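# Move the carton bin from low rack to top shelf

## Task

Carry the bin that holds three small cartons off the low rack and set it on the shelving unit's top shelf so that its entire bottom rests on that shelf. At the end all three cartons must stand upright inside the bin, the low rack must still be standing upright, and the robot must not have toppled or be left leaning.

## Robot and tools

ROBOT. A base that can drive in any direction carries a column about 1.7 m high. A carriage rides up and down it (lift_m) and holds two six-joint arms, left and right, each ending in a five-finger hand. Arm bases sit about 0.57 m + lift_m above the floor, and carriage parts hang about 0.15 m lower. A hand point reaches about 0.78 m from its shoulder but only about 0.4 m below the arm base. Parked arm: joints 1-6 = 0, 0.05, 0.05, 1.45, 0, 0. Cameras: carriage_camera (fixed, looking forward and somewhat down), left_wrist_camera and right_wrist_camera (on each wrist, aimed at that hand's point). Images are 504x504 pixels.

FRAMES. Base frame: origin on the floor under the base centre, x forward, y left, z up, metres. The left_hand and right_hand readings are hand points in this frame; they are often a bit higher than the true hand, especially at long reach or under load. base_odometry is in the odometry frame (the base frame at scene start), counts only wheel turns, heading in rad, positive left, -3.142 to 3.142.

move. One action per call, built from "base", "joints", or both, plus optional "speeds" and "min_time_s"; also "cameras" (list from carriage_camera, left_wrist_camera, right_wrist_camera, "all"; [] for none) and "blocking". With no action it just reports state and images.
- base: an object with exactly one key, each a relative offset from where the base last measured itself, not a pose. translate_m: metres, -2 to 2, forward positive. strafe_m: metres, -2 to 2, left positive. rotate_rad: radians, -6.3 to 6.3, counter-clockwise (left) positive.
- joints: one flat object keyed by joint name, covering both arms and the lift; every value is an absolute target, not an offset. lift_m 0 to 1 (metres). For each side (left_ / right_): joint1_rad -2.617 to 3.054 (yaw about vertical, 0 forward, positive left); joint2_rad 0 to 3.141 (shoulder: 0 upper arm back and level, 1.57 up, 3.14 forward); joint3_rad 0 to 3.141 (elbow: 0 folded, 3.14 straight); joint4_rad -1.57 to 1.57 (wrist pitch, positive lifts fingertips); joint5_rad -1.57 to 1.57 (wrist yaw, positive turns fingertips right); joint6_rad -2.094 to 2.094 (hand roll, positive clockwise seen from forearm). Hand keys <side>_hand_little, _ring, _middle, _index, _thumb_bend, _thumb_turn: -1 to 1, +1 open/straight (thumb_turn +1 beside palm, -1 in front of palm facing the fingers). <side>_hand_force_limit -1 to 1 maps to about 0-10 N fingertip stop force (0-15 N for thumb); <side>_hand_speed -0.96 to 1 (full speed from +0.48). These two are settings and start nothing alone; at scene start they are 0 and -0.8.
- speeds: top speeds for this action only: translate_m and strafe_m 0.02-0.5 m/s, rotate_rad 0.05-1.57 rad/s, lift_m 0.02-0.27 m/s (default 0.25).
- min_time_s: 0.1-8 s, shortest duration for each arm motion; 2 or more straightens hand paths and slows them.
- blocking: true/omitted waits until everything rests; false returns within about 0.5 s while motion continues. Any action ends by 14-15 s.

wait: seconds 0-10, optional cameras; commands nothing, returns early once running moves finish. stop: brakes all running motions (not instant; base coasts). zoom_image: camera name and region [x0, y0, x1, y1] in pixels, at most 504 on a side, from that camera's newest image. show_instructions: shows the reference pages. finished_scene: ends the scene (scene 1), irreversible; the goal must hold without the robot.

RESULTS. base_status and joint_status give each motion's outcome: done, moving, off_target (resting short, maybe still pushing), not_followed (withheld by the self-collision check, "joint command not followed"), contact_stop or time_out (uncommanded stops; after the first one shows, later move/wait/finished_scene calls in that reply are skipped), limit_stop_at_motor_heat. on_its_own lists what the robot did unasked. <side>_hand_stopped_by gives six words (little, ring, middle, index, thumb_bend, thumb_turn): moving, target, force, stalled, fault. <side>_<motor>_load_n are fingertip forces in N, positive when pushed open; a lost grip shows as loads near 0. motor_effort is percent of maximum with the last action's peak in brackets. MOTOR HOT warns at 75 °C; at 100 °C that arm goes limp for 30-60 s, then resend targets.

PRACTICE. Arms have no contact stop and keep pressing; move slowly near furniture. Base drives at default speed hit hard; approach the rack and shelf slowly, and if pinned, back off about 0.2 m. The lift presses hard briefly before its contact stop. Do not park hands at long reach while thinking; a level arm with about 1 kg heats within a minute or two and sags 7-25 cm. Keep the carriage low when driving with the load; stretched or loaded arms, a high carriage, sudden stops, or pulling on something fixed can tip the robot. Never let the arms press or collide with each other. Lift the bin level so cartons stay upright, lower it gently onto the shelf (no drops, even millimetres), and do not bump or drag the low rack. Time passes while you think.

Each tool is called after "Emit:" as a command line: name --argument value for each argument, lists and objects as JSON in quotes; but a table of rows of numbers goes row by row, as --pt "numbers of a row", without its own name.

Reference images:

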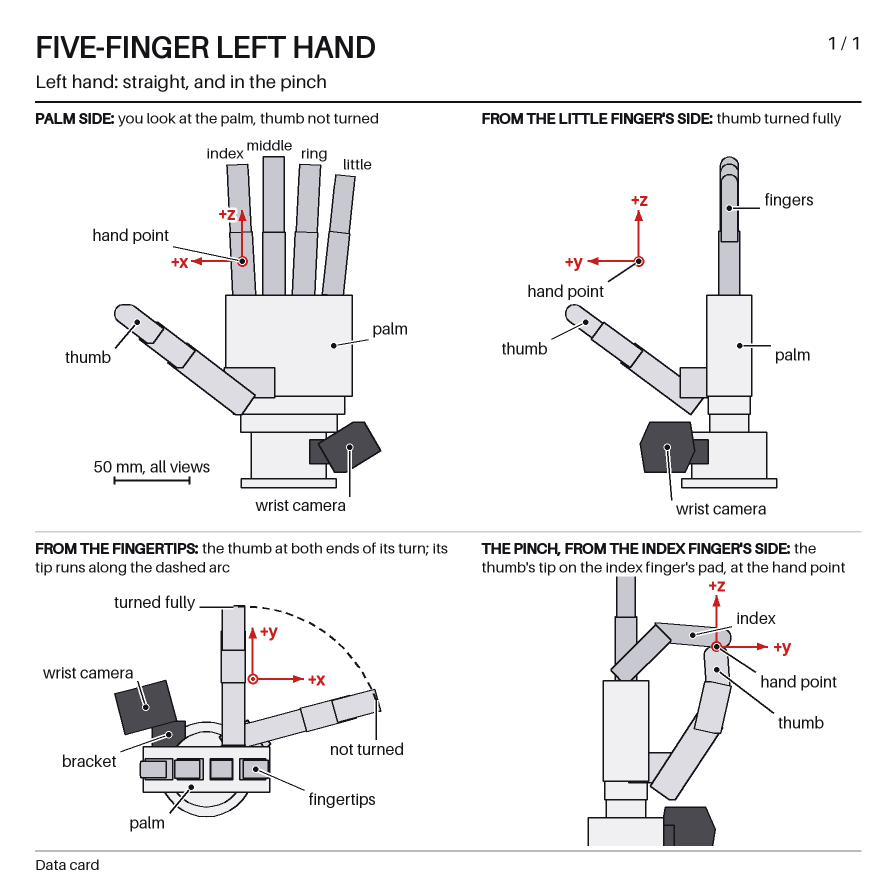

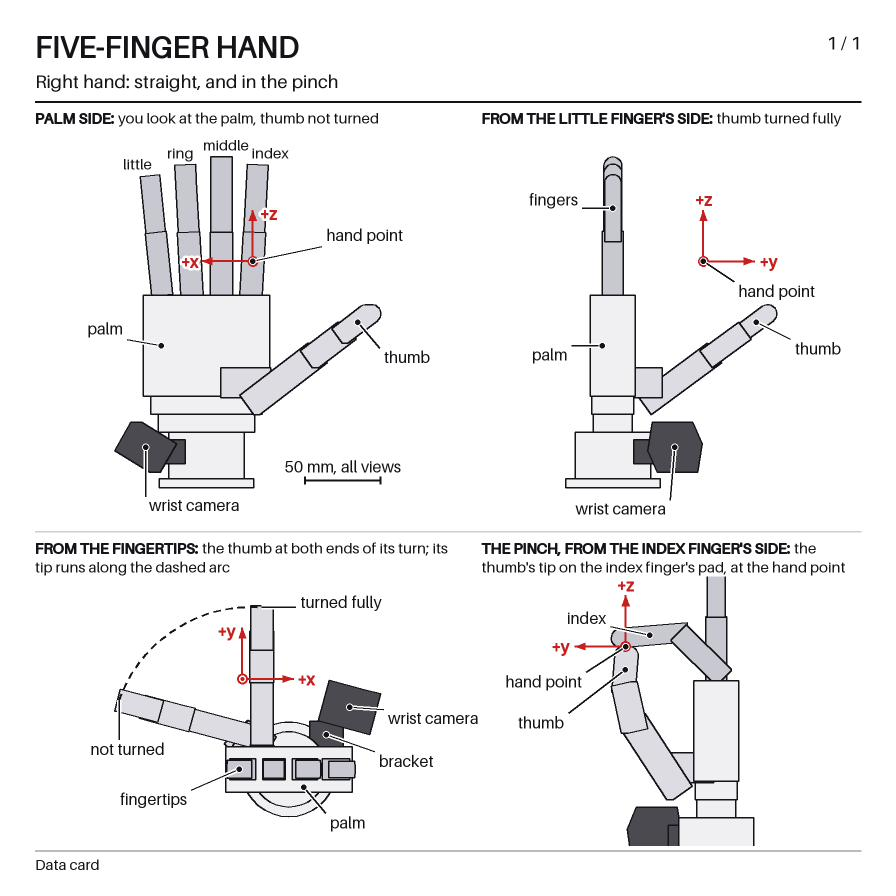

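## Session

Emit:
move

Scene clock: 0.00 s.
Joint torques (N m): no reading
base_odometry: x=+0.000 y=+0.000 heading=+0.000
base_status: not commanded
joint_positions: lift_m=+0.300 left_joint1_rad=+0.010 left_joint2_rad=+0.047 left_joint3_rad=+0.058 left_joint4_rad=+1.419 left_joint5_rad=-0.038 left_joint6_rad=+0.017 right_joint1_rad=-0.007 right_joint2_rad=+0.055 right_joint3_rad=+0.057 right_joint4_rad=+1.421 right_joint5_rad=-0.003 right_joint6_rad=+0.005 left_hand_little=+1.000 left_hand_ring=+1.000 left_hand_middle=+1.000 left_hand_index=+1.000 left_hand_thumb_turn=+1.000 left_hand_thumb_bend=+1.000 left_hand_force_limit=+0.000 left_hand_speed=-0.800 right_hand_little=+1.000 right_hand_ring=+1.000 right_hand_middle=+1.000 right_hand_index=+1.000 right_hand_thumb_turn=+1.000 right_hand_thumb_bend=+1.000 right_hand_force_limit=+0.000 right_hand_speed=-0.800
joint_status: not commanded
left_hand_stopped_by: target,target,target,target,target,target
right_hand_stopped_by: target,target,target,target,target,target
left_little_load_n: 0.0
left_ring_load_n: 0.0
left_middle_load_n: 0.0
left_index_load_n: 0.0
left_thumb_bend_load_n: 0.0
left_thumb_turn_load_n: 0.0
right_little_load_n: 0.0
right_ring_load_n: 0.0
right_middle_load_n: 0.0
right_index_load_n: 0.0
right_thumb_bend_load_n: 0.0
right_thumb_turn_load_n: 0.0
motor_effort: lift_m=+30 drive_wheels=-2
left_hand: x=+0.3228 y=+0.2926 z=+1.3358 quat_wxyz=(+0.716, -0.063, +0.037, -0.695) (m; base frame)
right_hand: x=+0.3245 y=-0.2832 z=+1.3339 quat_wxyz=(+0.705, -0.053, +0.052, -0.706) (m; base frame)
pictures: carriage_camera, left_wrist_camera, right_wrist_camera

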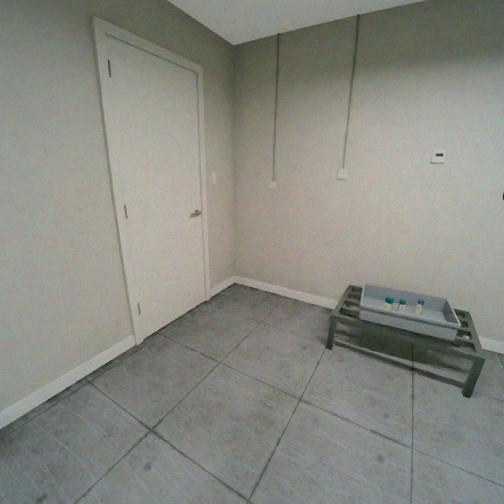

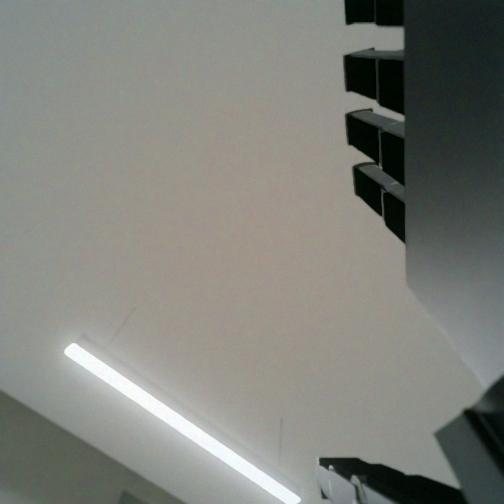

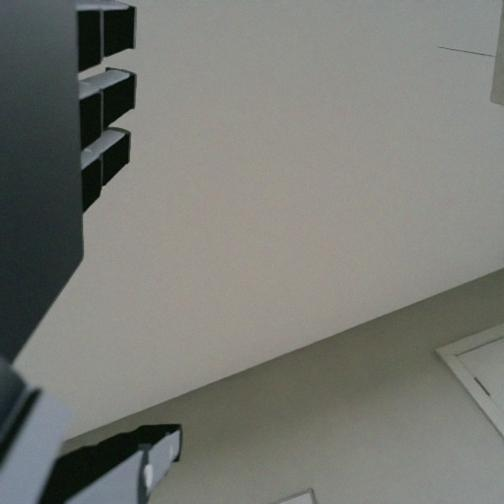

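Emit:
zoom_image --camera "carriage_camera" --region '[314, 260, 504, 410]'

Emit:
move --base '{"rotate_rad": -1.0}' --cameras '["carriage_camera"]'

Scaled by 2.653 from the camera's image (finer frame: 720x720).

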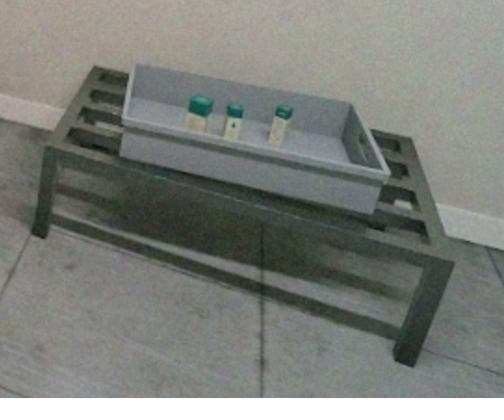

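Scene clock: 5.27 s.
Joint torques (N m): left_arm=[0.31 3.95 5.42 -0.01 -0.05 0.07] | right_arm=[0.17 3.51 5.96 0.04 -0.06 0.02]
move: done
base_odometry: x=+0.000 y=+0.000 heading=-1.000
base_status: done
joint_positions: lift_m=+0.300 left_joint1_rad=+0.010 left_joint2_rad=+0.047 left_joint3_rad=+0.058 left_joint4_rad=+1.419 left_joint5_rad=-0.038 left_joint6_rad=+0.017 right_joint1_rad=-0.007 right_joint2_rad=+0.055 right_joint3_rad=+0.057 right_joint4_rad=+1.421 right_joint5_rad=-0.003 right_joint6_rad=+0.005 left_hand_little=+1.000 left_hand_ring=+1.000 left_hand_middle=+1.000 left_hand_index=+1.000 left_hand_thumb_turn=+1.000 left_hand_thumb_bend=+1.000 left_hand_force_limit=+0.000 left_hand_speed=-0.800 right_hand_little=+1.000 right_hand_ring=+1.000 right_hand_middle=+1.000 right_hand_index=+1.000 right_hand_thumb_turn=+1.000 right_hand_thumb_bend=+1.000 right_hand_force_limit=+0.000 right_hand_speed=-0.800
joint_status: not commanded
left_hand_stopped_by: target,target,target,target,target,target
right_hand_stopped_by: target,target,target,target,target,target
left_little_load_n: 0.0
left_ring_load_n: 0.0
left_middle_load_n: 0.0
left_index_load_n: 0.0
left_thumb_bend_load_n: 0.0
left_thumb_turn_load_n: 0.0
right_little_load_n: 0.0
right_ring_load_n: 0.0
right_middle_load_n: 0.0
right_index_load_n: 0.0
right_thumb_bend_load_n: 0.0
right_thumb_turn_load_n: 0.0
motor_effort: lift_m=+30(32) drive_wheels=+3(9)
left_hand: x=+0.3229 y=+0.2926 z=+1.3358 quat_wxyz=(+0.716, -0.063, +0.037, -0.695)
right_hand: x=+0.3246 y=-0.2832 z=+1.3339 quat_wxyz=(+0.705, -0.053, +0.052, -0.706)

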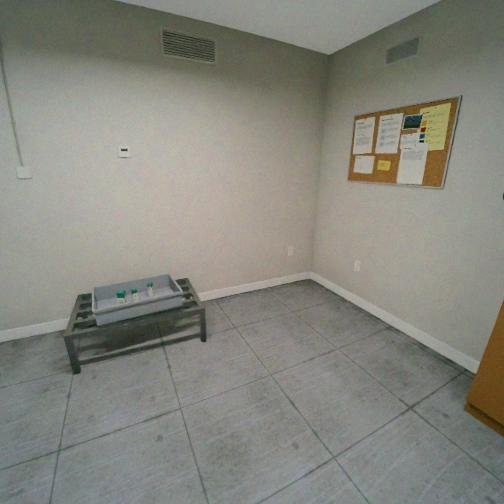

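Emit:
move --base '{"rotate_rad": -1.0}' --cameras '["carriage_camera"]'

Scene clock: 10.20 s.
Joint torques (N m): left_arm=[0.24 3.79 5.24 0.06 -0.06 0.1] | right_arm=[0.16 3.59 5.96 0.06 -0.06 0.03]
move: done
base_odometry: x=+0.000 y=+0.000 heading=-1.999
base_status: done
joint_positions: lift_m=+0.300 left_joint1_rad=+0.010 left_joint2_rad=+0.047 left_joint3_rad=+0.058 left_joint4_rad=+1.419 left_joint5_rad=-0.038 left_joint6_rad=+0.017 right_joint1_rad=-0.007 right_joint2_rad=+0.055 right_joint3_rad=+0.057 right_joint4_rad=+1.421 right_joint5_rad=-0.003 right_joint6_rad=+0.005 left_hand_little=+1.000 left_hand_ring=+1.000 left_hand_middle=+1.000 left_hand_index=+1.000 left_hand_thumb_turn=+1.000 left_hand_thumb_bend=+1.000 left_hand_force_limit=+0.000 left_hand_speed=-0.800 right_hand_little=+1.000 right_hand_ring=+1.000 right_hand_middle=+1.000 right_hand_index=+1.000 right_hand_thumb_turn=+1.000 right_hand_thumb_bend=+1.000 right_hand_force_limit=+0.000 right_hand_speed=-0.800
joint_status: not commanded
left_hand_stopped_by: target,target,target,target,target,target
right_hand_stopped_by: target,target,target,target,target,target
left_little_load_n: 0.0
left_ring_load_n: 0.0
left_middle_load_n: 0.0
left_index_load_n: 0.0
left_thumb_bend_load_n: 0.0
left_thumb_turn_load_n: 0.0
right_little_load_n: 0.0
right_ring_load_n: 0.0
right_middle_load_n: 0.0
right_index_load_n: 0.0
right_thumb_bend_load_n: 0.0
right_thumb_turn_load_n: 0.0
motor_effort: lift_m=+31(32) drive_wheels=+3(8)
left_hand: x=+0.3229 y=+0.2926 z=+1.3358 quat_wxyz=(+0.716, -0.063, +0.037, -0.695)
right_hand: x=+0.3247 y=-0.2832 z=+1.3339 quat_wxyz=(+0.705, -0.053, +0.052, -0.706)

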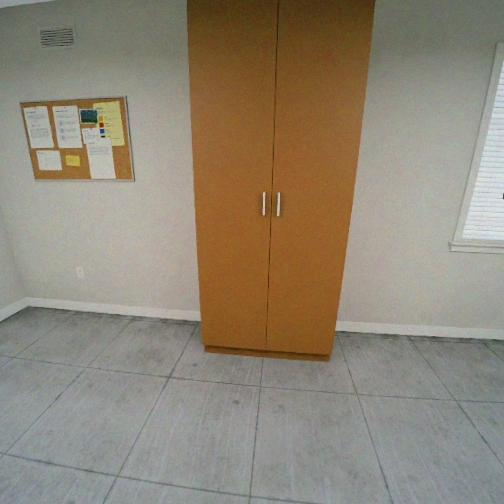

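Emit:
move --base '{"rotate_rad": -1.2}' --cameras '["carriage_camera"]'

Emit:
move --base '{"rotate_rad": -1.3}' --cameras '["carriage_camera"]'

Scene clock: 16.30 s.
Joint torques (N m): left_arm=[0.08 3.84 5.27 0.03 -0.07 0.13] | right_arm=[0.18 3.58 5.97 0.03 -0.07 0.02]
move: done
base_odometry: x=+0.000 y=+0.000 heading=+3.085
base_status: done
joint_positions: lift_m=+0.300 left_joint1_rad=+0.010 left_joint2_rad=+0.047 left_joint3_rad=+0.058 left_joint4_rad=+1.419 left_joint5_rad=-0.038 left_joint6_rad=+0.017 right_joint1_rad=-0.007 right_joint2_rad=+0.055 right_joint3_rad=+0.057 right_joint4_rad=+1.421 right_joint5_rad=-0.003 right_joint6_rad=+0.005 left_hand_little=+1.000 left_hand_ring=+1.000 left_hand_middle=+1.000 left_hand_index=+1.000 left_hand_thumb_turn=+1.000 left_hand_thumb_bend=+1.000 left_hand_force_limit=+0.000 left_hand_speed=-0.800 right_hand_little=+1.000 right_hand_ring=+1.000 right_hand_middle=+1.000 right_hand_index=+1.000 right_hand_thumb_turn=+1.000 right_hand_thumb_bend=+1.000 right_hand_force_limit=+0.000 right_hand_speed=-0.800
joint_status: not commanded
left_hand_stopped_by: target,target,target,target,target,target
right_hand_stopped_by: target,target,target,target,target,target
left_little_load_n: 0.0
left_ring_load_n: 0.0
left_middle_load_n: 0.0
left_index_load_n: 0.0
left_thumb_bend_load_n: 0.0
left_thumb_turn_load_n: 0.0
right_little_load_n: 0.0
right_ring_load_n: 0.0
right_middle_load_n: 0.0
right_index_load_n: 0.0
right_thumb_bend_load_n: 0.0
right_thumb_turn_load_n: 0.0
motor_effort: lift_m=+30(32) drive_wheels=+3(8)
left_hand: x=+0.3229 y=+0.2926 z=+1.3358 quat_wxyz=(+0.716, -0.063, +0.037, -0.695)
right_hand: x=+0.3247 y=-0.2832 z=+1.3339 quat_wxyz=(+0.705, -0.053, +0.052, -0.706)

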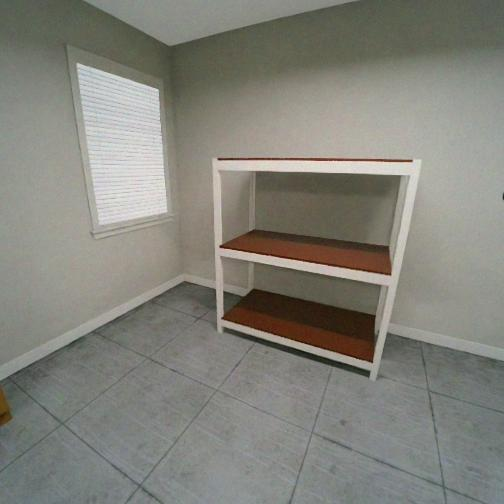

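Scene clock: 19.17 s.
Joint torques (N m): left_arm=[0.25 3.85 5.27 0.05 -0.05 0.06] | right_arm=[0.14 3.56 6.04 0.03 -0.06 0.02]
move: done
base_odometry: x=+0.000 y=+0.000 heading=+1.785
base_status: done
joint_positions: lift_m=+0.300 left_joint1_rad=+0.010 left_joint2_rad=+0.047 left_joint3_rad=+0.058 left_joint4_rad=+1.419 left_joint5_rad=-0.038 left_joint6_rad=+0.017 right_joint1_rad=-0.007 right_joint2_rad=+0.055 right_joint3_rad=+0.057 right_joint4_rad=+1.420 right_joint5_rad=-0.003 right_joint6_rad=+0.005 left_hand_little=+1.000 left_hand_ring=+1.000 left_hand_middle=+1.000 left_hand_index=+1.000 left_hand_thumb_turn=+1.000 left_hand_thumb_bend=+1.000 left_hand_force_limit=+0.000 left_hand_speed=-0.800 right_hand_little=+1.000 right_hand_ring=+1.000 right_hand_middle=+1.000 right_hand_index=+1.000 right_hand_thumb_turn=+1.000 right_hand_thumb_bend=+1.000 right_hand_force_limit=+0.000 right_hand_speed=-0.800
joint_status: not commanded
left_hand_stopped_by: target,target,target,target,target,target
right_hand_stopped_by: target,target,target,target,target,target
left_little_load_n: 0.0
left_ring_load_n: -0.5
left_middle_load_n: 0.0
left_index_load_n: 0.0
left_thumb_bend_load_n: 0.0
left_thumb_turn_load_n: 0.0
right_little_load_n: 0.0
right_ring_load_n: 0.0
right_middle_load_n: 0.0
right_index_load_n: -0.5
right_thumb_bend_load_n: 0.0
right_thumb_turn_load_n: 0.0
motor_effort: lift_m=+31(32) drive_wheels=+3(8)
left_hand: x=+0.3229 y=+0.2926 z=+1.3358 quat_wxyz=(+0.716, -0.063, +0.037, -0.695)
right_hand: x=+0.3248 y=-0.2832 z=+1.3338 quat_wxyz=(+0.705, -0.053, +0.052, -0.706)

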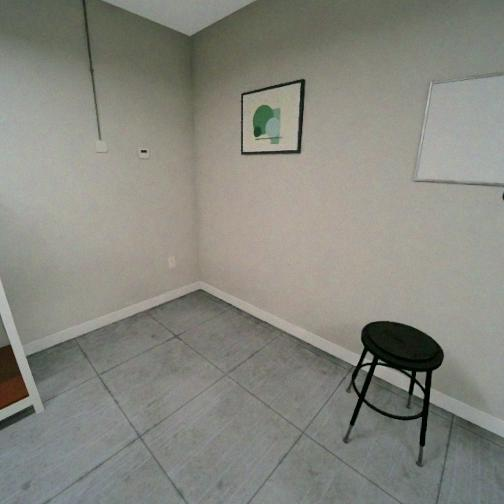

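Emit:
move --base '{"rotate_rad": -2.385}' --cameras '["carriage_camera"]'

Emit:
move --base '{"translate_m": 0.9}' --cameras '["carriage_camera"]'

Emit:
zoom_image --camera "carriage_camera" --region '[130, 240, 380, 440]'

Scene clock: 75.47 s.
Joint torques (N m): left_arm=[0.03 3.95 5.23 0.07 -0.07 0.05] | right_arm=[0.16 3.56 6.02 0.06 -0.07 0.02]
move: done
base_odometry: x=+0.000 y=+0.000 heading=-0.600
base_status: done
joint_positions: lift_m=+0.300 left_joint1_rad=+0.010 left_joint2_rad=+0.047 left_joint3_rad=+0.058 left_joint4_rad=+1.418 left_joint5_rad=-0.038 left_joint6_rad=+0.017 right_joint1_rad=-0.007 right_joint2_rad=+0.055 right_joint3_rad=+0.057 right_joint4_rad=+1.419 right_joint5_rad=-0.003 right_joint6_rad=+0.005 left_hand_little=+1.000 left_hand_ring=+1.000 left_hand_middle=+1.000 left_hand_index=+1.000 left_hand_thumb_turn=+1.000 left_hand_thumb_bend=+1.000 left_hand_force_limit=+0.000 left_hand_speed=-0.800 right_hand_little=+1.000 right_hand_ring=+1.000 right_hand_middle=+1.000 right_hand_index=+1.000 right_hand_thumb_turn=+1.000 right_hand_thumb_bend=+1.000 right_hand_force_limit=+0.000 right_hand_speed=-0.800
joint_status: not commanded
left_hand_stopped_by: target,target,target,target,target,target
right_hand_stopped_by: target,target,target,target,target,target
left_little_load_n: 0.0
left_ring_load_n: 0.0
left_middle_load_n: 0.0
left_index_load_n: 0.0
left_thumb_bend_load_n: 0.0
left_thumb_turn_load_n: 0.0
right_little_load_n: 0.0
right_ring_load_n: -0.5
right_middle_load_n: 0.0
right_index_load_n: 0.0
right_thumb_bend_load_n: 0.0
right_thumb_turn_load_n: 0.0
motor_effort: lift_m=+31(31) drive_wheels=+3(10)
left_hand: x=+0.3231 y=+0.2926 z=+1.3357 quat_wxyz=(+0.715, -0.063, +0.037, -0.695)
right_hand: x=+0.3250 y=-0.2832 z=+1.3337 quat_wxyz=(+0.704, -0.054, +0.052, -0.706)

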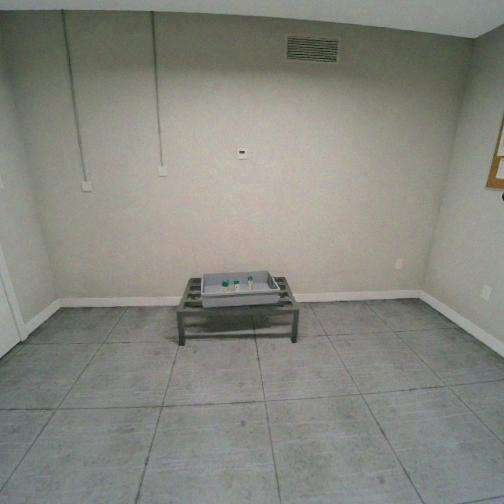

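Scene clock: 79.57 s.
Joint torques (N m): left_arm=[0.12 3.95 5.31 0.05 0.01 0.02] | right_arm=[0.17 3.56 5.98 0.05 -0.07 0.02]
move: done
base_odometry: x=+0.742 y=-0.509 heading=-0.601
base_status: done
joint_positions: lift_m=+0.300 left_joint1_rad=+0.010 left_joint2_rad=+0.047 left_joint3_rad=+0.058 left_joint4_rad=+1.417 left_joint5_rad=-0.038 left_joint6_rad=+0.017 right_joint1_rad=-0.007 right_joint2_rad=+0.055 right_joint3_rad=+0.057 right_joint4_rad=+1.419 right_joint5_rad=-0.003 right_joint6_rad=+0.005 left_hand_little=+1.000 left_hand_ring=+1.000 left_hand_middle=+1.000 left_hand_index=+1.000 left_hand_thumb_turn=+1.000 left_hand_thumb_bend=+1.000 left_hand_force_limit=+0.000 left_hand_speed=-0.800 right_hand_little=+1.000 right_hand_ring=+1.000 right_hand_middle=+1.000 right_hand_index=+1.000 right_hand_thumb_turn=+1.000 right_hand_thumb_bend=+1.000 right_hand_force_limit=+0.000 right_hand_speed=-0.800
joint_status: not commanded
left_hand_stopped_by: target,target,target,target,target,target
right_hand_stopped_by: target,target,target,target,target,target
left_little_load_n: 0.0
left_ring_load_n: -0.5
left_middle_load_n: 0.0
left_index_load_n: 0.0
left_thumb_bend_load_n: 0.0
left_thumb_turn_load_n: 0.0
right_little_load_n: 0.0
right_ring_load_n: 0.0
right_middle_load_n: 0.0
right_index_load_n: 0.0
right_thumb_bend_load_n: -0.5
right_thumb_turn_load_n: 0.0
motor_effort: lift_m=+30(31) drive_wheels=-7(14)
left_hand: x=+0.3233 y=+0.2926 z=+1.3356 quat_wxyz=(+0.715, -0.063, +0.037, -0.695)
right_hand: x=+0.3250 y=-0.2832 z=+1.3337 quat_wxyz=(+0.704, -0.054, +0.052, -0.706)

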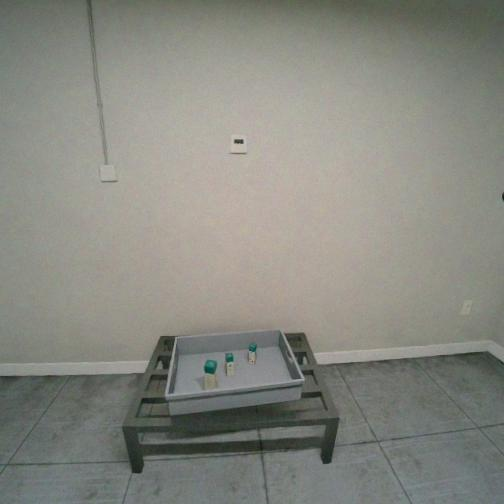

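Scaled by 2.016 from the camera's image (finer frame: 720x720).

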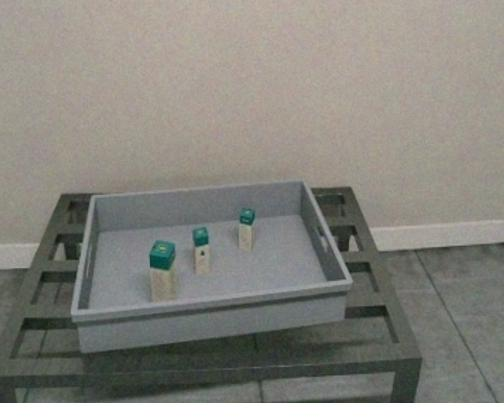

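Emit:
zoom_image --camera "carriage_camera" --region '[260, 320, 330, 400]'

Emit:
zoom_image --camera "carriage_camera" --region '[150, 320, 230, 420]'

Scaled by 6.300 from the camera's image (finer frame: 720x720).

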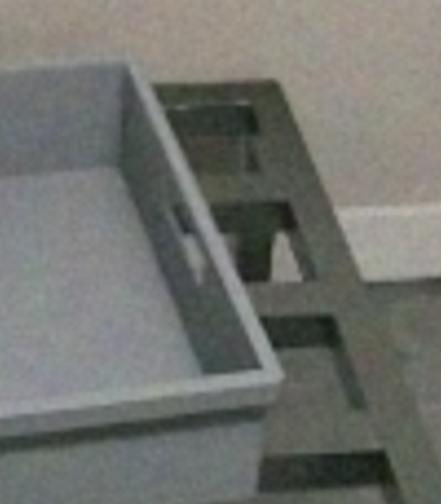

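Scaled by 5.040 from the camera's image (finer frame: 720x720).

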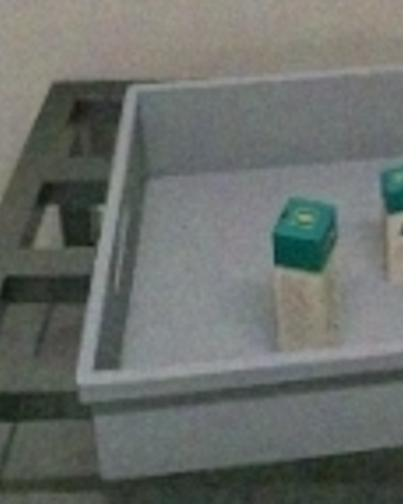

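Emit:
move --base '{"rotate_rad": 0.11}'

Emit:
move --base '{"strafe_m": -0.088}'

Emit:
move --base '{"translate_m": 0.33}' --speeds '{"translate_m": 0.2}' --cameras '["carriage_camera"]'

Emit:
zoom_image --camera "carriage_camera" --region '[100, 340, 260, 500]'

Emit:
zoom_image --camera "carriage_camera" --region '[250, 340, 410, 500]'

Scene clock: 125.93 s.
Joint torques (N m): left_arm=[0.25 3.82 5.24 0.05 -0.01 0.07] | right_arm=[0.16 3.56 6.04 0.03 -0.07 0.02]
move: done
base_odometry: x=+0.742 y=-0.509 heading=-0.491
base_status: done
joint_positions: lift_m=+0.300 left_joint1_rad=+0.010 left_joint2_rad=+0.047 left_joint3_rad=+0.058 left_joint4_rad=+1.417 left_joint5_rad=-0.038 left_joint6_rad=+0.017 right_joint1_rad=-0.007 right_joint2_rad=+0.055 right_joint3_rad=+0.057 right_joint4_rad=+1.420 right_joint5_rad=-0.003 right_joint6_rad=+0.005 left_hand_little=+1.000 left_hand_ring=+1.000 left_hand_middle=+1.000 left_hand_index=+1.000 left_hand_thumb_turn=+1.000 left_hand_thumb_bend=+1.000 left_hand_force_limit=+0.000 left_hand_speed=-0.800 right_hand_little=+1.000 right_hand_ring=+1.000 right_hand_middle=+1.000 right_hand_index=+1.000 right_hand_thumb_turn=+1.000 right_hand_thumb_bend=+1.000 right_hand_force_limit=+0.000 right_hand_speed=-0.800
joint_status: not commanded
left_hand_stopped_by: target,target,target,target,target,target
right_hand_stopped_by: target,target,target,target,target,target
left_little_load_n: 0.0
left_ring_load_n: 0.0
left_middle_load_n: 0.0
left_index_load_n: 0.0
left_thumb_bend_load_n: 0.0
left_thumb_turn_load_n: 0.0
right_little_load_n: 0.0
right_ring_load_n: 0.0
right_middle_load_n: 0.0
right_index_load_n: 0.0
right_thumb_bend_load_n: 0.0
right_thumb_turn_load_n: 0.0
motor_effort: lift_m=+30(31) drive_wheels=+1(8)
left_hand: x=+0.3234 y=+0.2926 z=+1.3356 quat_wxyz=(+0.715, -0.064, +0.037, -0.695)
right_hand: x=+0.3248 y=-0.2832 z=+1.3338 quat_wxyz=(+0.705, -0.053, +0.052, -0.706)
pictures: none

Scene clock: 127.40 s.
Joint torques (N m): left_arm=[0.23 3.82 5.24 0.07 -0.12 0.03] | right_arm=[0.14 3.6 5.97 0.03 -0.07 0.02]
move: done
base_odometry: x=+0.701 y=-0.587 heading=-0.491
base_status: done
joint_positions: lift_m=+0.300 left_joint1_rad=+0.010 left_joint2_rad=+0.047 left_joint3_rad=+0.058 left_joint4_rad=+1.417 left_joint5_rad=-0.037 left_joint6_rad=+0.017 right_joint1_rad=-0.007 right_joint2_rad=+0.055 right_joint3_rad=+0.057 right_joint4_rad=+1.420 right_joint5_rad=-0.002 right_joint6_rad=+0.005 left_hand_little=+1.000 left_hand_ring=+1.000 left_hand_middle=+1.000 left_hand_index=+1.000 left_hand_thumb_turn=+1.000 left_hand_thumb_bend=+1.000 left_hand_force_limit=+0.000 left_hand_speed=-0.800 right_hand_little=+1.000 right_hand_ring=+1.000 right_hand_middle=+1.000 right_hand_index=+1.000 right_hand_thumb_turn=+1.000 right_hand_thumb_bend=+1.000 right_hand_force_limit=+0.000 right_hand_speed=-0.800
joint_status: not commanded
left_hand_stopped_by: target,target,target,target,target,target
right_hand_stopped_by: target,target,target,target,target,target
left_little_load_n: 0.0
left_ring_load_n: 0.0
left_middle_load_n: 0.0
left_index_load_n: 0.0
left_thumb_bend_load_n: 0.0
left_thumb_turn_load_n: 0.0
right_little_load_n: 0.0
right_ring_load_n: 0.0
right_middle_load_n: 0.0
right_index_load_n: 0.0
right_thumb_bend_load_n: 0.0
right_thumb_turn_load_n: 0.0
motor_effort: lift_m=+30(31) drive_wheels=+0(11)
left_hand: x=+0.3234 y=+0.2926 z=+1.3356 quat_wxyz=(+0.716, -0.063, +0.038, -0.695)
right_hand: x=+0.3248 y=-0.2833 z=+1.3338 quat_wxyz=(+0.705, -0.053, +0.052, -0.706)
pictures: none

Scene clock: 130.13 s.
Joint torques (N m): left_arm=[0.24 3.77 5.18 0 -0.03 -0.02] | right_arm=[0.12 3.55 5.94 0 -0.06 0.02]
move: done
base_odometry: x=+0.992 y=-0.743 heading=-0.491
base_status: done
joint_positions: lift_m=+0.300 left_joint1_rad=+0.010 left_joint2_rad=+0.047 left_joint3_rad=+0.058 left_joint4_rad=+1.418 left_joint5_rad=-0.037 left_joint6_rad=+0.017 right_joint1_rad=-0.007 right_joint2_rad=+0.055 right_joint3_rad=+0.057 right_joint4_rad=+1.422 right_joint5_rad=-0.002 right_joint6_rad=+0.005 left_hand_little=+1.000 left_hand_ring=+1.000 left_hand_middle=+1.000 left_hand_index=+1.000 left_hand_thumb_turn=+1.000 left_hand_thumb_bend=+1.000 left_hand_force_limit=+0.000 left_hand_speed=-0.800 right_hand_little=+1.000 right_hand_ring=+1.000 right_hand_middle=+1.000 right_hand_index=+1.000 right_hand_thumb_turn=+1.000 right_hand_thumb_bend=+1.000 right_hand_force_limit=+0.000 right_hand_speed=-0.800
joint_status: not commanded
left_hand_stopped_by: target,target,target,target,target,target
right_hand_stopped_by: target,target,target,target,target,target
left_little_load_n: 0.0
left_ring_load_n: 0.0
left_middle_load_n: 0.0
left_index_load_n: 0.0
left_thumb_bend_load_n: 0.5
left_thumb_turn_load_n: 0.0
right_little_load_n: 0.0
right_ring_load_n: 0.0
right_middle_load_n: 0.0
right_index_load_n: 0.0
right_thumb_bend_load_n: 0.0
right_thumb_turn_load_n: 0.0
motor_effort: lift_m=+30(31) drive_wheels=-5(8)
left_hand: x=+0.3231 y=+0.2926 z=+1.3357 quat_wxyz=(+0.716, -0.063, +0.037, -0.695)
right_hand: x=+0.3244 y=-0.2833 z=+1.3340 quat_wxyz=(+0.705, -0.053, +0.052, -0.706)

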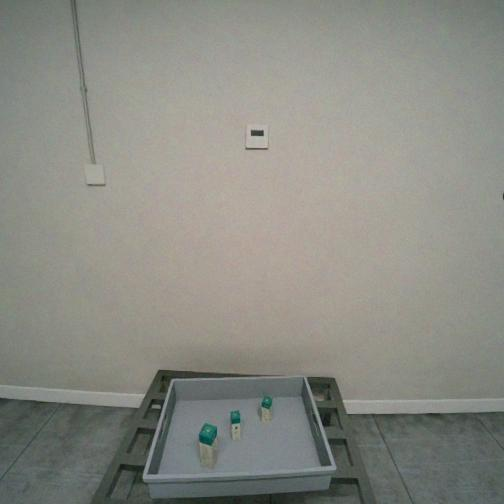

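Scaled by 3.150 from the camera's image (finer frame: 720x720).

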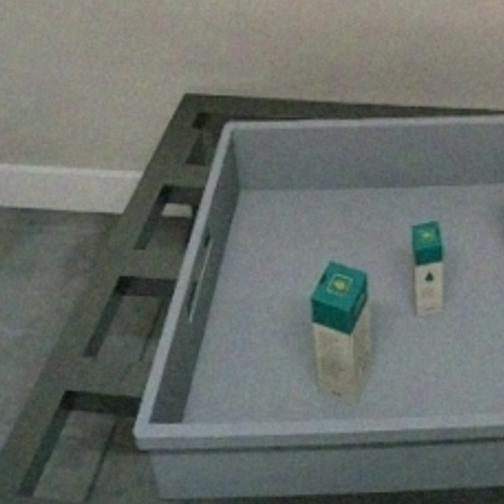

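Scaled by 3.150 from the camera's image (finer frame: 720x720).

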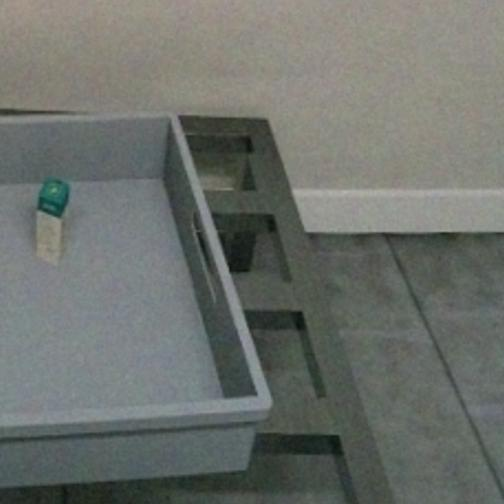

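Emit:
move --joints '{"left_joint1_rad": 0, "left_joint2_rad": 1.4, "left_joint3_rad": 1.1, "left_joint4_rad": -1.27, "left_joint5_rad": 0, "left_joint6_rad": -1.57, "right_joint1_rad": 0, "right_joint2_rad": 1.4, "right_joint3_rad": 1.1, "right_joint4_rad": -1.27, "right_joint5_rad": 0, "right_joint6_rad": 1.57}' --min_time_s 4 --cameras '["all"]'

Scene clock: 168.03 s.
Joint torques (N m): left_arm=[-0.27 -4 7.84 0.09 0.03 0] | right_arm=[0.79 -2.41 8.32 0.02 -0.08 0.18]
move: done
base_odometry: x=+0.992 y=-0.743 heading=-0.491
base_status: not commanded
joint_positions: lift_m=+0.300 left_joint1_rad=+0.004 left_joint2_rad=+1.390 left_joint3_rad=+1.073 left_joint4_rad=-1.251 left_joint5_rad=-0.008 left_joint6_rad=-1.561 right_joint1_rad=-0.007 right_joint2_rad=+1.388 right_joint3_rad=+1.072 right_joint4_rad=-1.260 right_joint5_rad=-0.002 right_joint6_rad=+1.555 left_hand_little=+1.000 left_hand_ring=+1.000 left_hand_middle=+1.000 left_hand_index=+1.000 left_hand_thumb_turn=+1.000 left_hand_thumb_bend=+1.000 left_hand_force_limit=+0.000 left_hand_speed=-0.800 right_hand_little=+1.000 right_hand_ring=+1.000 right_hand_middle=+1.000 right_hand_index=+1.000 right_hand_thumb_turn=+1.000 right_hand_thumb_bend=+1.000 right_hand_force_limit=+0.000 right_hand_speed=-0.800
joint_status: all done
left_hand_stopped_by: target,target,target,target,target,target
right_hand_stopped_by: target,target,target,target,target,target
left_little_load_n: 0.0
left_ring_load_n: 0.0
left_middle_load_n: 0.0
left_index_load_n: 0.0
left_thumb_bend_load_n: 0.0
left_thumb_turn_load_n: 0.0
right_little_load_n: 0.0
right_ring_load_n: 0.0
right_middle_load_n: 0.0
right_index_load_n: 0.0
right_thumb_bend_load_n: 0.0
right_thumb_turn_load_n: 0.0
motor_effort: lift_m=+30(32) drive_wheels=-4(5)
left_hand: x=+0.4794 y=+0.2564 z=+0.9745 quat_wxyz=(+0.004, -1.000, +0.003, -0.001)
right_hand: x=+0.4764 y=-0.2547 z=+0.9748 quat_wxyz=(-0.003, -0.005, +1.000, +0.001)
pictures: carriage_camera, left_wrist_camera, right_wrist_camera
left_wrist_camera: T_world_to_cam=[[0.23602, 0.97141, 0.02572, -0.39234], [0.84757, -0.21874, 0.48351, -0.82085], [0.47531, -0.09231, -0.87496, 0.75935]] pos_world=[0.4274, 0.27168, 1.07138]
right_wrist_camera: T_world_to_cam=[[-0.25945, 0.96555, 0.02011, 0.35128], [0.80803, 0.20563, 0.55209, -0.87699], [0.52893, 0.15948, -0.83355, 0.71554]] pos_world=[0.4213, -0.27296, 1.07354]

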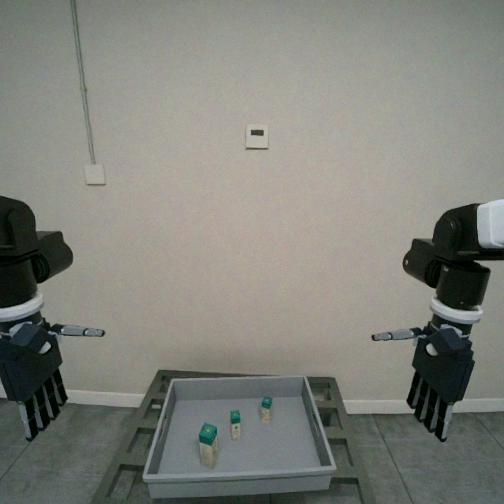

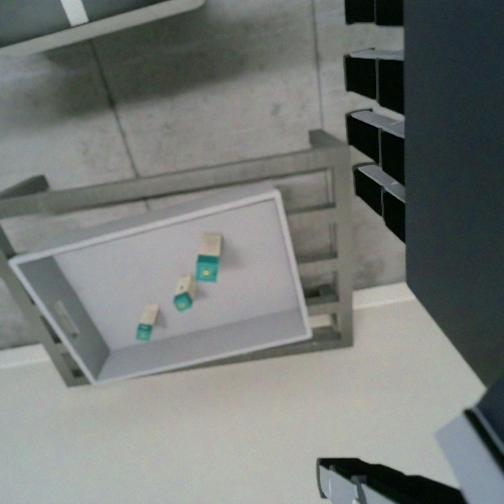

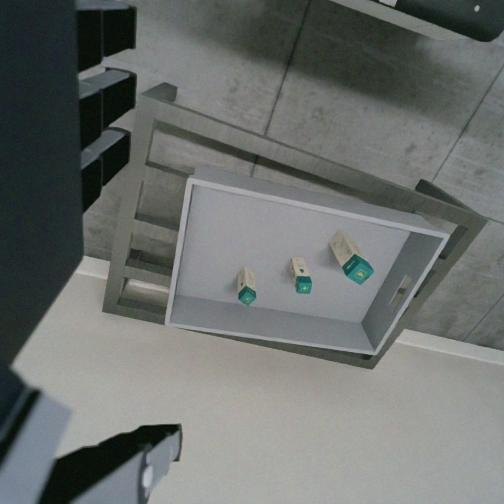

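Emit:
zoom_image --camera "left_wrist_camera" --region '[0, 220, 140, 400]'

Emit:
zoom_image --camera "right_wrist_camera" --region '[340, 200, 480, 370]'

Scaled by 2.800 from the camera's image (finer frame: 720x720).

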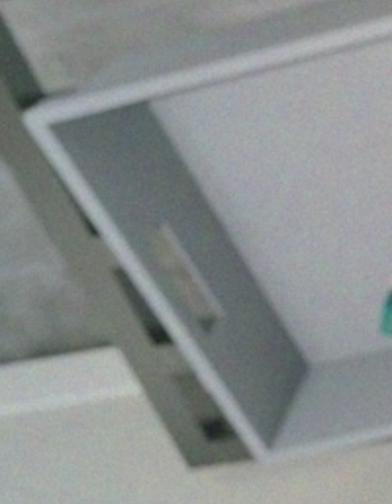

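Scaled by 2.965 from the camera's image (finer frame: 720x720).

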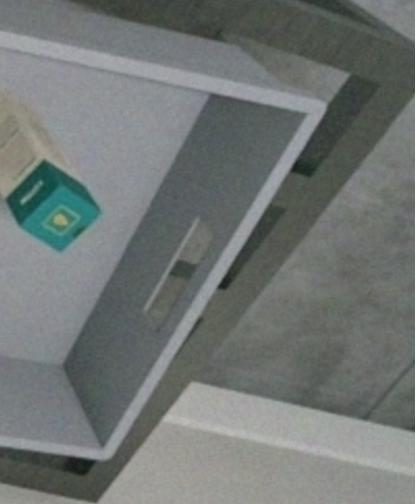

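Emit:
move --base '{"translate_m": 0.21}' --speeds '{"translate_m": 0.1}' --joints '{"lift_m": 0.35, "left_hand_thumb_turn": -1, "right_hand_thumb_turn": -1, "left_hand_index": 0, "left_hand_middle": 0, "left_hand_ring": 0, "left_hand_little": 0, "right_hand_index": 0, "right_hand_middle": 0, "right_hand_ring": 0, "right_hand_little": 0}' --cameras '["all"]'

Emit:
move --joints '{"left_joint1_rad": 0.195, "left_joint2_rad": 2.6, "left_joint3_rad": 1.8, "left_joint4_rad": -0.77, "left_joint5_rad": 0, "left_joint6_rad": -1.375, "right_joint1_rad": -0.195, "right_joint2_rad": 2.6, "right_joint3_rad": 1.8, "right_joint4_rad": -0.77, "right_joint5_rad": 0, "right_joint6_rad": 1.375}' --min_time_s 4 --cameras '["all"]'

Scene clock: 247.40 s.
Joint torques (N m): left_arm=[-0.16 -4.34 6.91 0.17 0.03 0.05] | right_arm=[0.8 -2.74 7.5 0.08 -0.1 0.15]
move: off_target
base_odometry: x=+1.177 y=-0.842 heading=-0.492
base_status: done
joint_positions: lift_m=+0.350 left_joint1_rad=+0.003 left_joint2_rad=+1.394 left_joint3_rad=+1.083 left_joint4_rad=-1.260 left_joint5_rad=-0.006 left_joint6_rad=-1.563 right_joint1_rad=-0.007 right_joint2_rad=+1.392 right_joint3_rad=+1.080 right_joint4_rad=-1.268 right_joint5_rad=-0.002 right_joint6_rad=+1.556 left_hand_little=+0.000 left_hand_ring=+0.000 left_hand_middle=+0.000 left_hand_index=+0.000 left_hand_thumb_turn=-1.000 left_hand_thumb_bend=+1.000 left_hand_force_limit=+0.000 left_hand_speed=-0.800 right_hand_little=+0.000 right_hand_ring=+0.000 right_hand_middle=+0.000 right_hand_index=+1.000 right_hand_thumb_turn=-1.000 right_hand_thumb_bend=+1.000 right_hand_force_limit=+0.000 right_hand_speed=-0.800
joint_status: right_hand_index off_target (ended at +1.000, target +0.000); the others done
left_hand_stopped_by: target,target,target,target,target,target
right_hand_stopped_by: target,target,target,fault,target,target
left_little_load_n: 0.0
left_ring_load_n: 0.0
left_middle_load_n: 0.5
left_index_load_n: 0.0
left_thumb_bend_load_n: 0.0
left_thumb_turn_load_n: 0.0
right_little_load_n: 0.0
right_ring_load_n: 0.0
right_middle_load_n: 0.0
right_index_load_n: 0.0
right_thumb_bend_load_n: 0.0
right_thumb_turn_load_n: 0.0
motor_effort: lift_m=+32(40) drive_wheels=-4(8)
left_hand: x=+0.4800 y=+0.2558 z=+1.0260 quat_wxyz=(+0.003, -1.000, +0.002, +0.000)
right_hand: x=+0.4766 y=-0.2548 z=+1.0259 quat_wxyz=(-0.005, -0.004, +1.000, +0.001)
pictures: carriage_camera, left_wrist_camera, right_wrist_camera
carriage_camera: T_world_to_cam=[[-0.04054, -0.99917, 0.00436, -0.00177], [-0.30117, 0.00806, -0.95354, 1.33341], [0.95271, -0.03997, -0.30125, 0.28024]] pos_world=[0.13452, -0.00132, 1.35588]
left_wrist_camera: T_world_to_cam=[[0.23499, 0.97172, 0.02327, -0.39026], [0.84893, -0.21684, 0.48197, -0.84594], [0.47339, -0.0935, -0.87588, 0.80624]] pos_world=[0.42819, 0.27117, 1.12297]
right_wrist_camera: T_world_to_cam=[[-0.25787, 0.96595, 0.02105, 0.34869], [0.81029, 0.20435, 0.54924, -0.90392], [0.52624, 0.15869, -0.8354, 0.76097]] pos_world=[0.4219, -0.27286, 1.12485]

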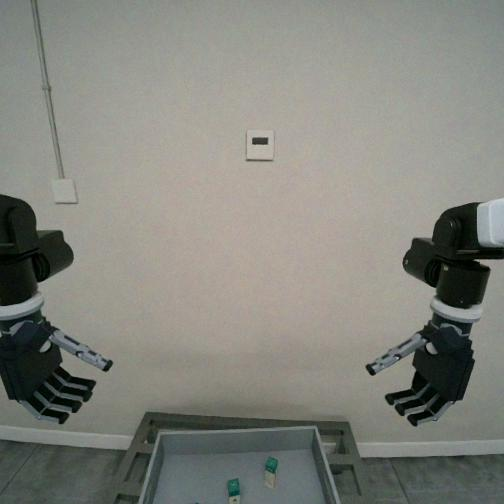

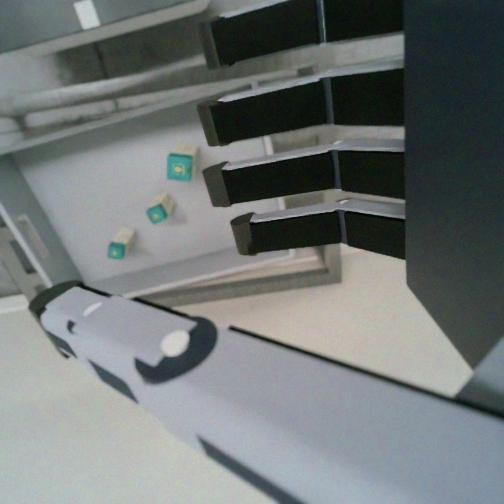

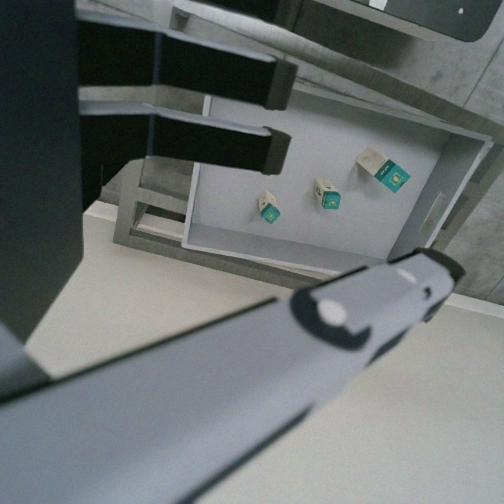

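Scene clock: 251.70 s.
Joint torques (N m): left_arm=[0.68 -12.48 6.64 0.38 -0.03 0.17] | right_arm=[-0.53 -9.16 7.1 0.17 -0.09 -0.13]
move: done
base_odometry: x=+1.177 y=-0.842 heading=-0.492
base_status: not commanded
joint_positions: lift_m=+0.350 left_joint1_rad=+0.191 left_joint2_rad=+2.581 left_joint3_rad=+1.777 left_joint4_rad=-0.787 left_joint5_rad=-0.006 left_joint6_rad=-1.383 right_joint1_rad=-0.188 right_joint2_rad=+2.582 right_joint3_rad=+1.776 right_joint4_rad=-0.781 right_joint5_rad=-0.002 right_joint6_rad=+1.390 left_hand_little=+0.000 left_hand_ring=+0.000 left_hand_middle=+0.000 left_hand_index=+0.000 left_hand_thumb_turn=-1.000 left_hand_thumb_bend=+1.000 left_hand_force_limit=+0.000 left_hand_speed=-0.800 right_hand_little=+0.000 right_hand_ring=+0.000 right_hand_middle=+0.000 right_hand_index=+1.000 right_hand_thumb_turn=-1.000 right_hand_thumb_bend=+1.000 right_hand_force_limit=+0.000 right_hand_speed=-0.800
joint_status: all done
left_hand_stopped_by: target,target,target,target,target,target
right_hand_stopped_by: target,target,target,fault,target,target
left_little_load_n: 0.0
left_ring_load_n: 0.0
left_middle_load_n: 0.0
left_index_load_n: 0.0
left_thumb_bend_load_n: 0.0
left_thumb_turn_load_n: 0.0
right_little_load_n: 0.0
right_ring_load_n: 0.0
right_middle_load_n: 0.0
right_index_load_n: 0.0
right_thumb_bend_load_n: -0.5
right_thumb_turn_load_n: 0.0
motor_effort: lift_m=+31(33) drive_wheels=-4(4)
left_hand: x=+0.6981 y=+0.3408 z=+0.7890 quat_wxyz=(+0.001, -1.000, -0.001, +0.011)
right_hand: x=+0.6999 y=-0.3381 z=+0.7892 quat_wxyz=(-0.007, +0.003, +1.000, +0.003)
pictures: carriage_camera, left_wrist_camera, right_wrist_camera
carriage_camera: T_world_to_cam=[[-0.04054, -0.99917, 0.00436, -0.00177], [-0.30117, 0.00806, -0.95354, 1.33341], [0.95271, -0.03997, -0.30125, 0.28024]] pos_world=[0.13452, -0.00132, 1.35588]
left_wrist_camera: T_world_to_cam=[[0.22869, 0.97339, 0.01458, -0.50789], [0.86054, -0.20913, 0.46447, -0.89539], [0.45516, -0.09367, -0.88547, 0.52377]] pos_world=[0.64827, 0.35618, 0.88707]
right_wrist_camera: T_world_to_cam=[[-0.2441, 0.96943, 0.02502, 0.4801], [0.81605, 0.19141, 0.54536, -0.94313], [0.5239, 0.15354, -0.83783, 0.46073]] pos_world=[0.64546, -0.35563, 0.88835]

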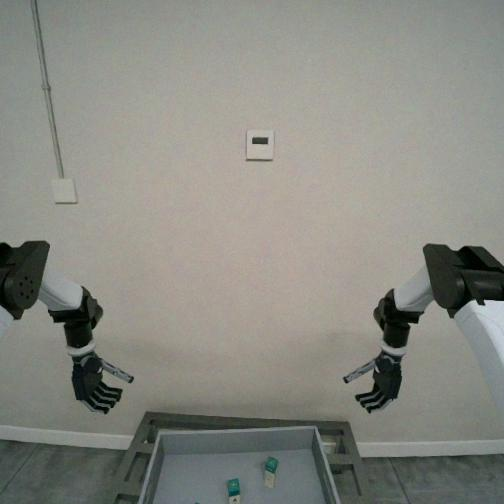

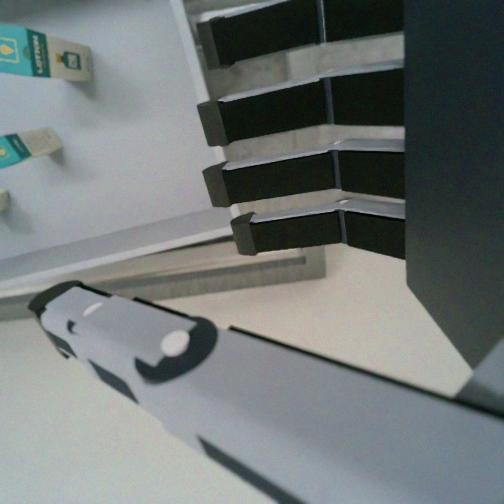

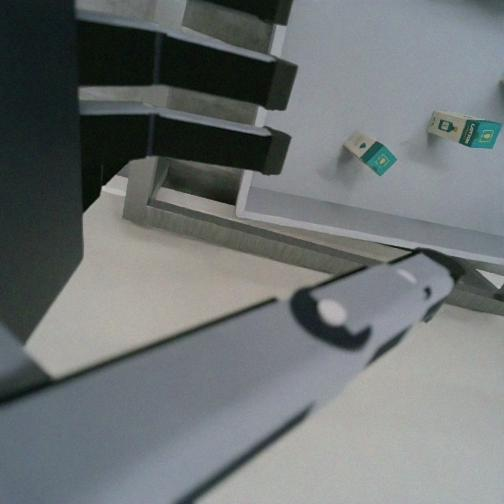

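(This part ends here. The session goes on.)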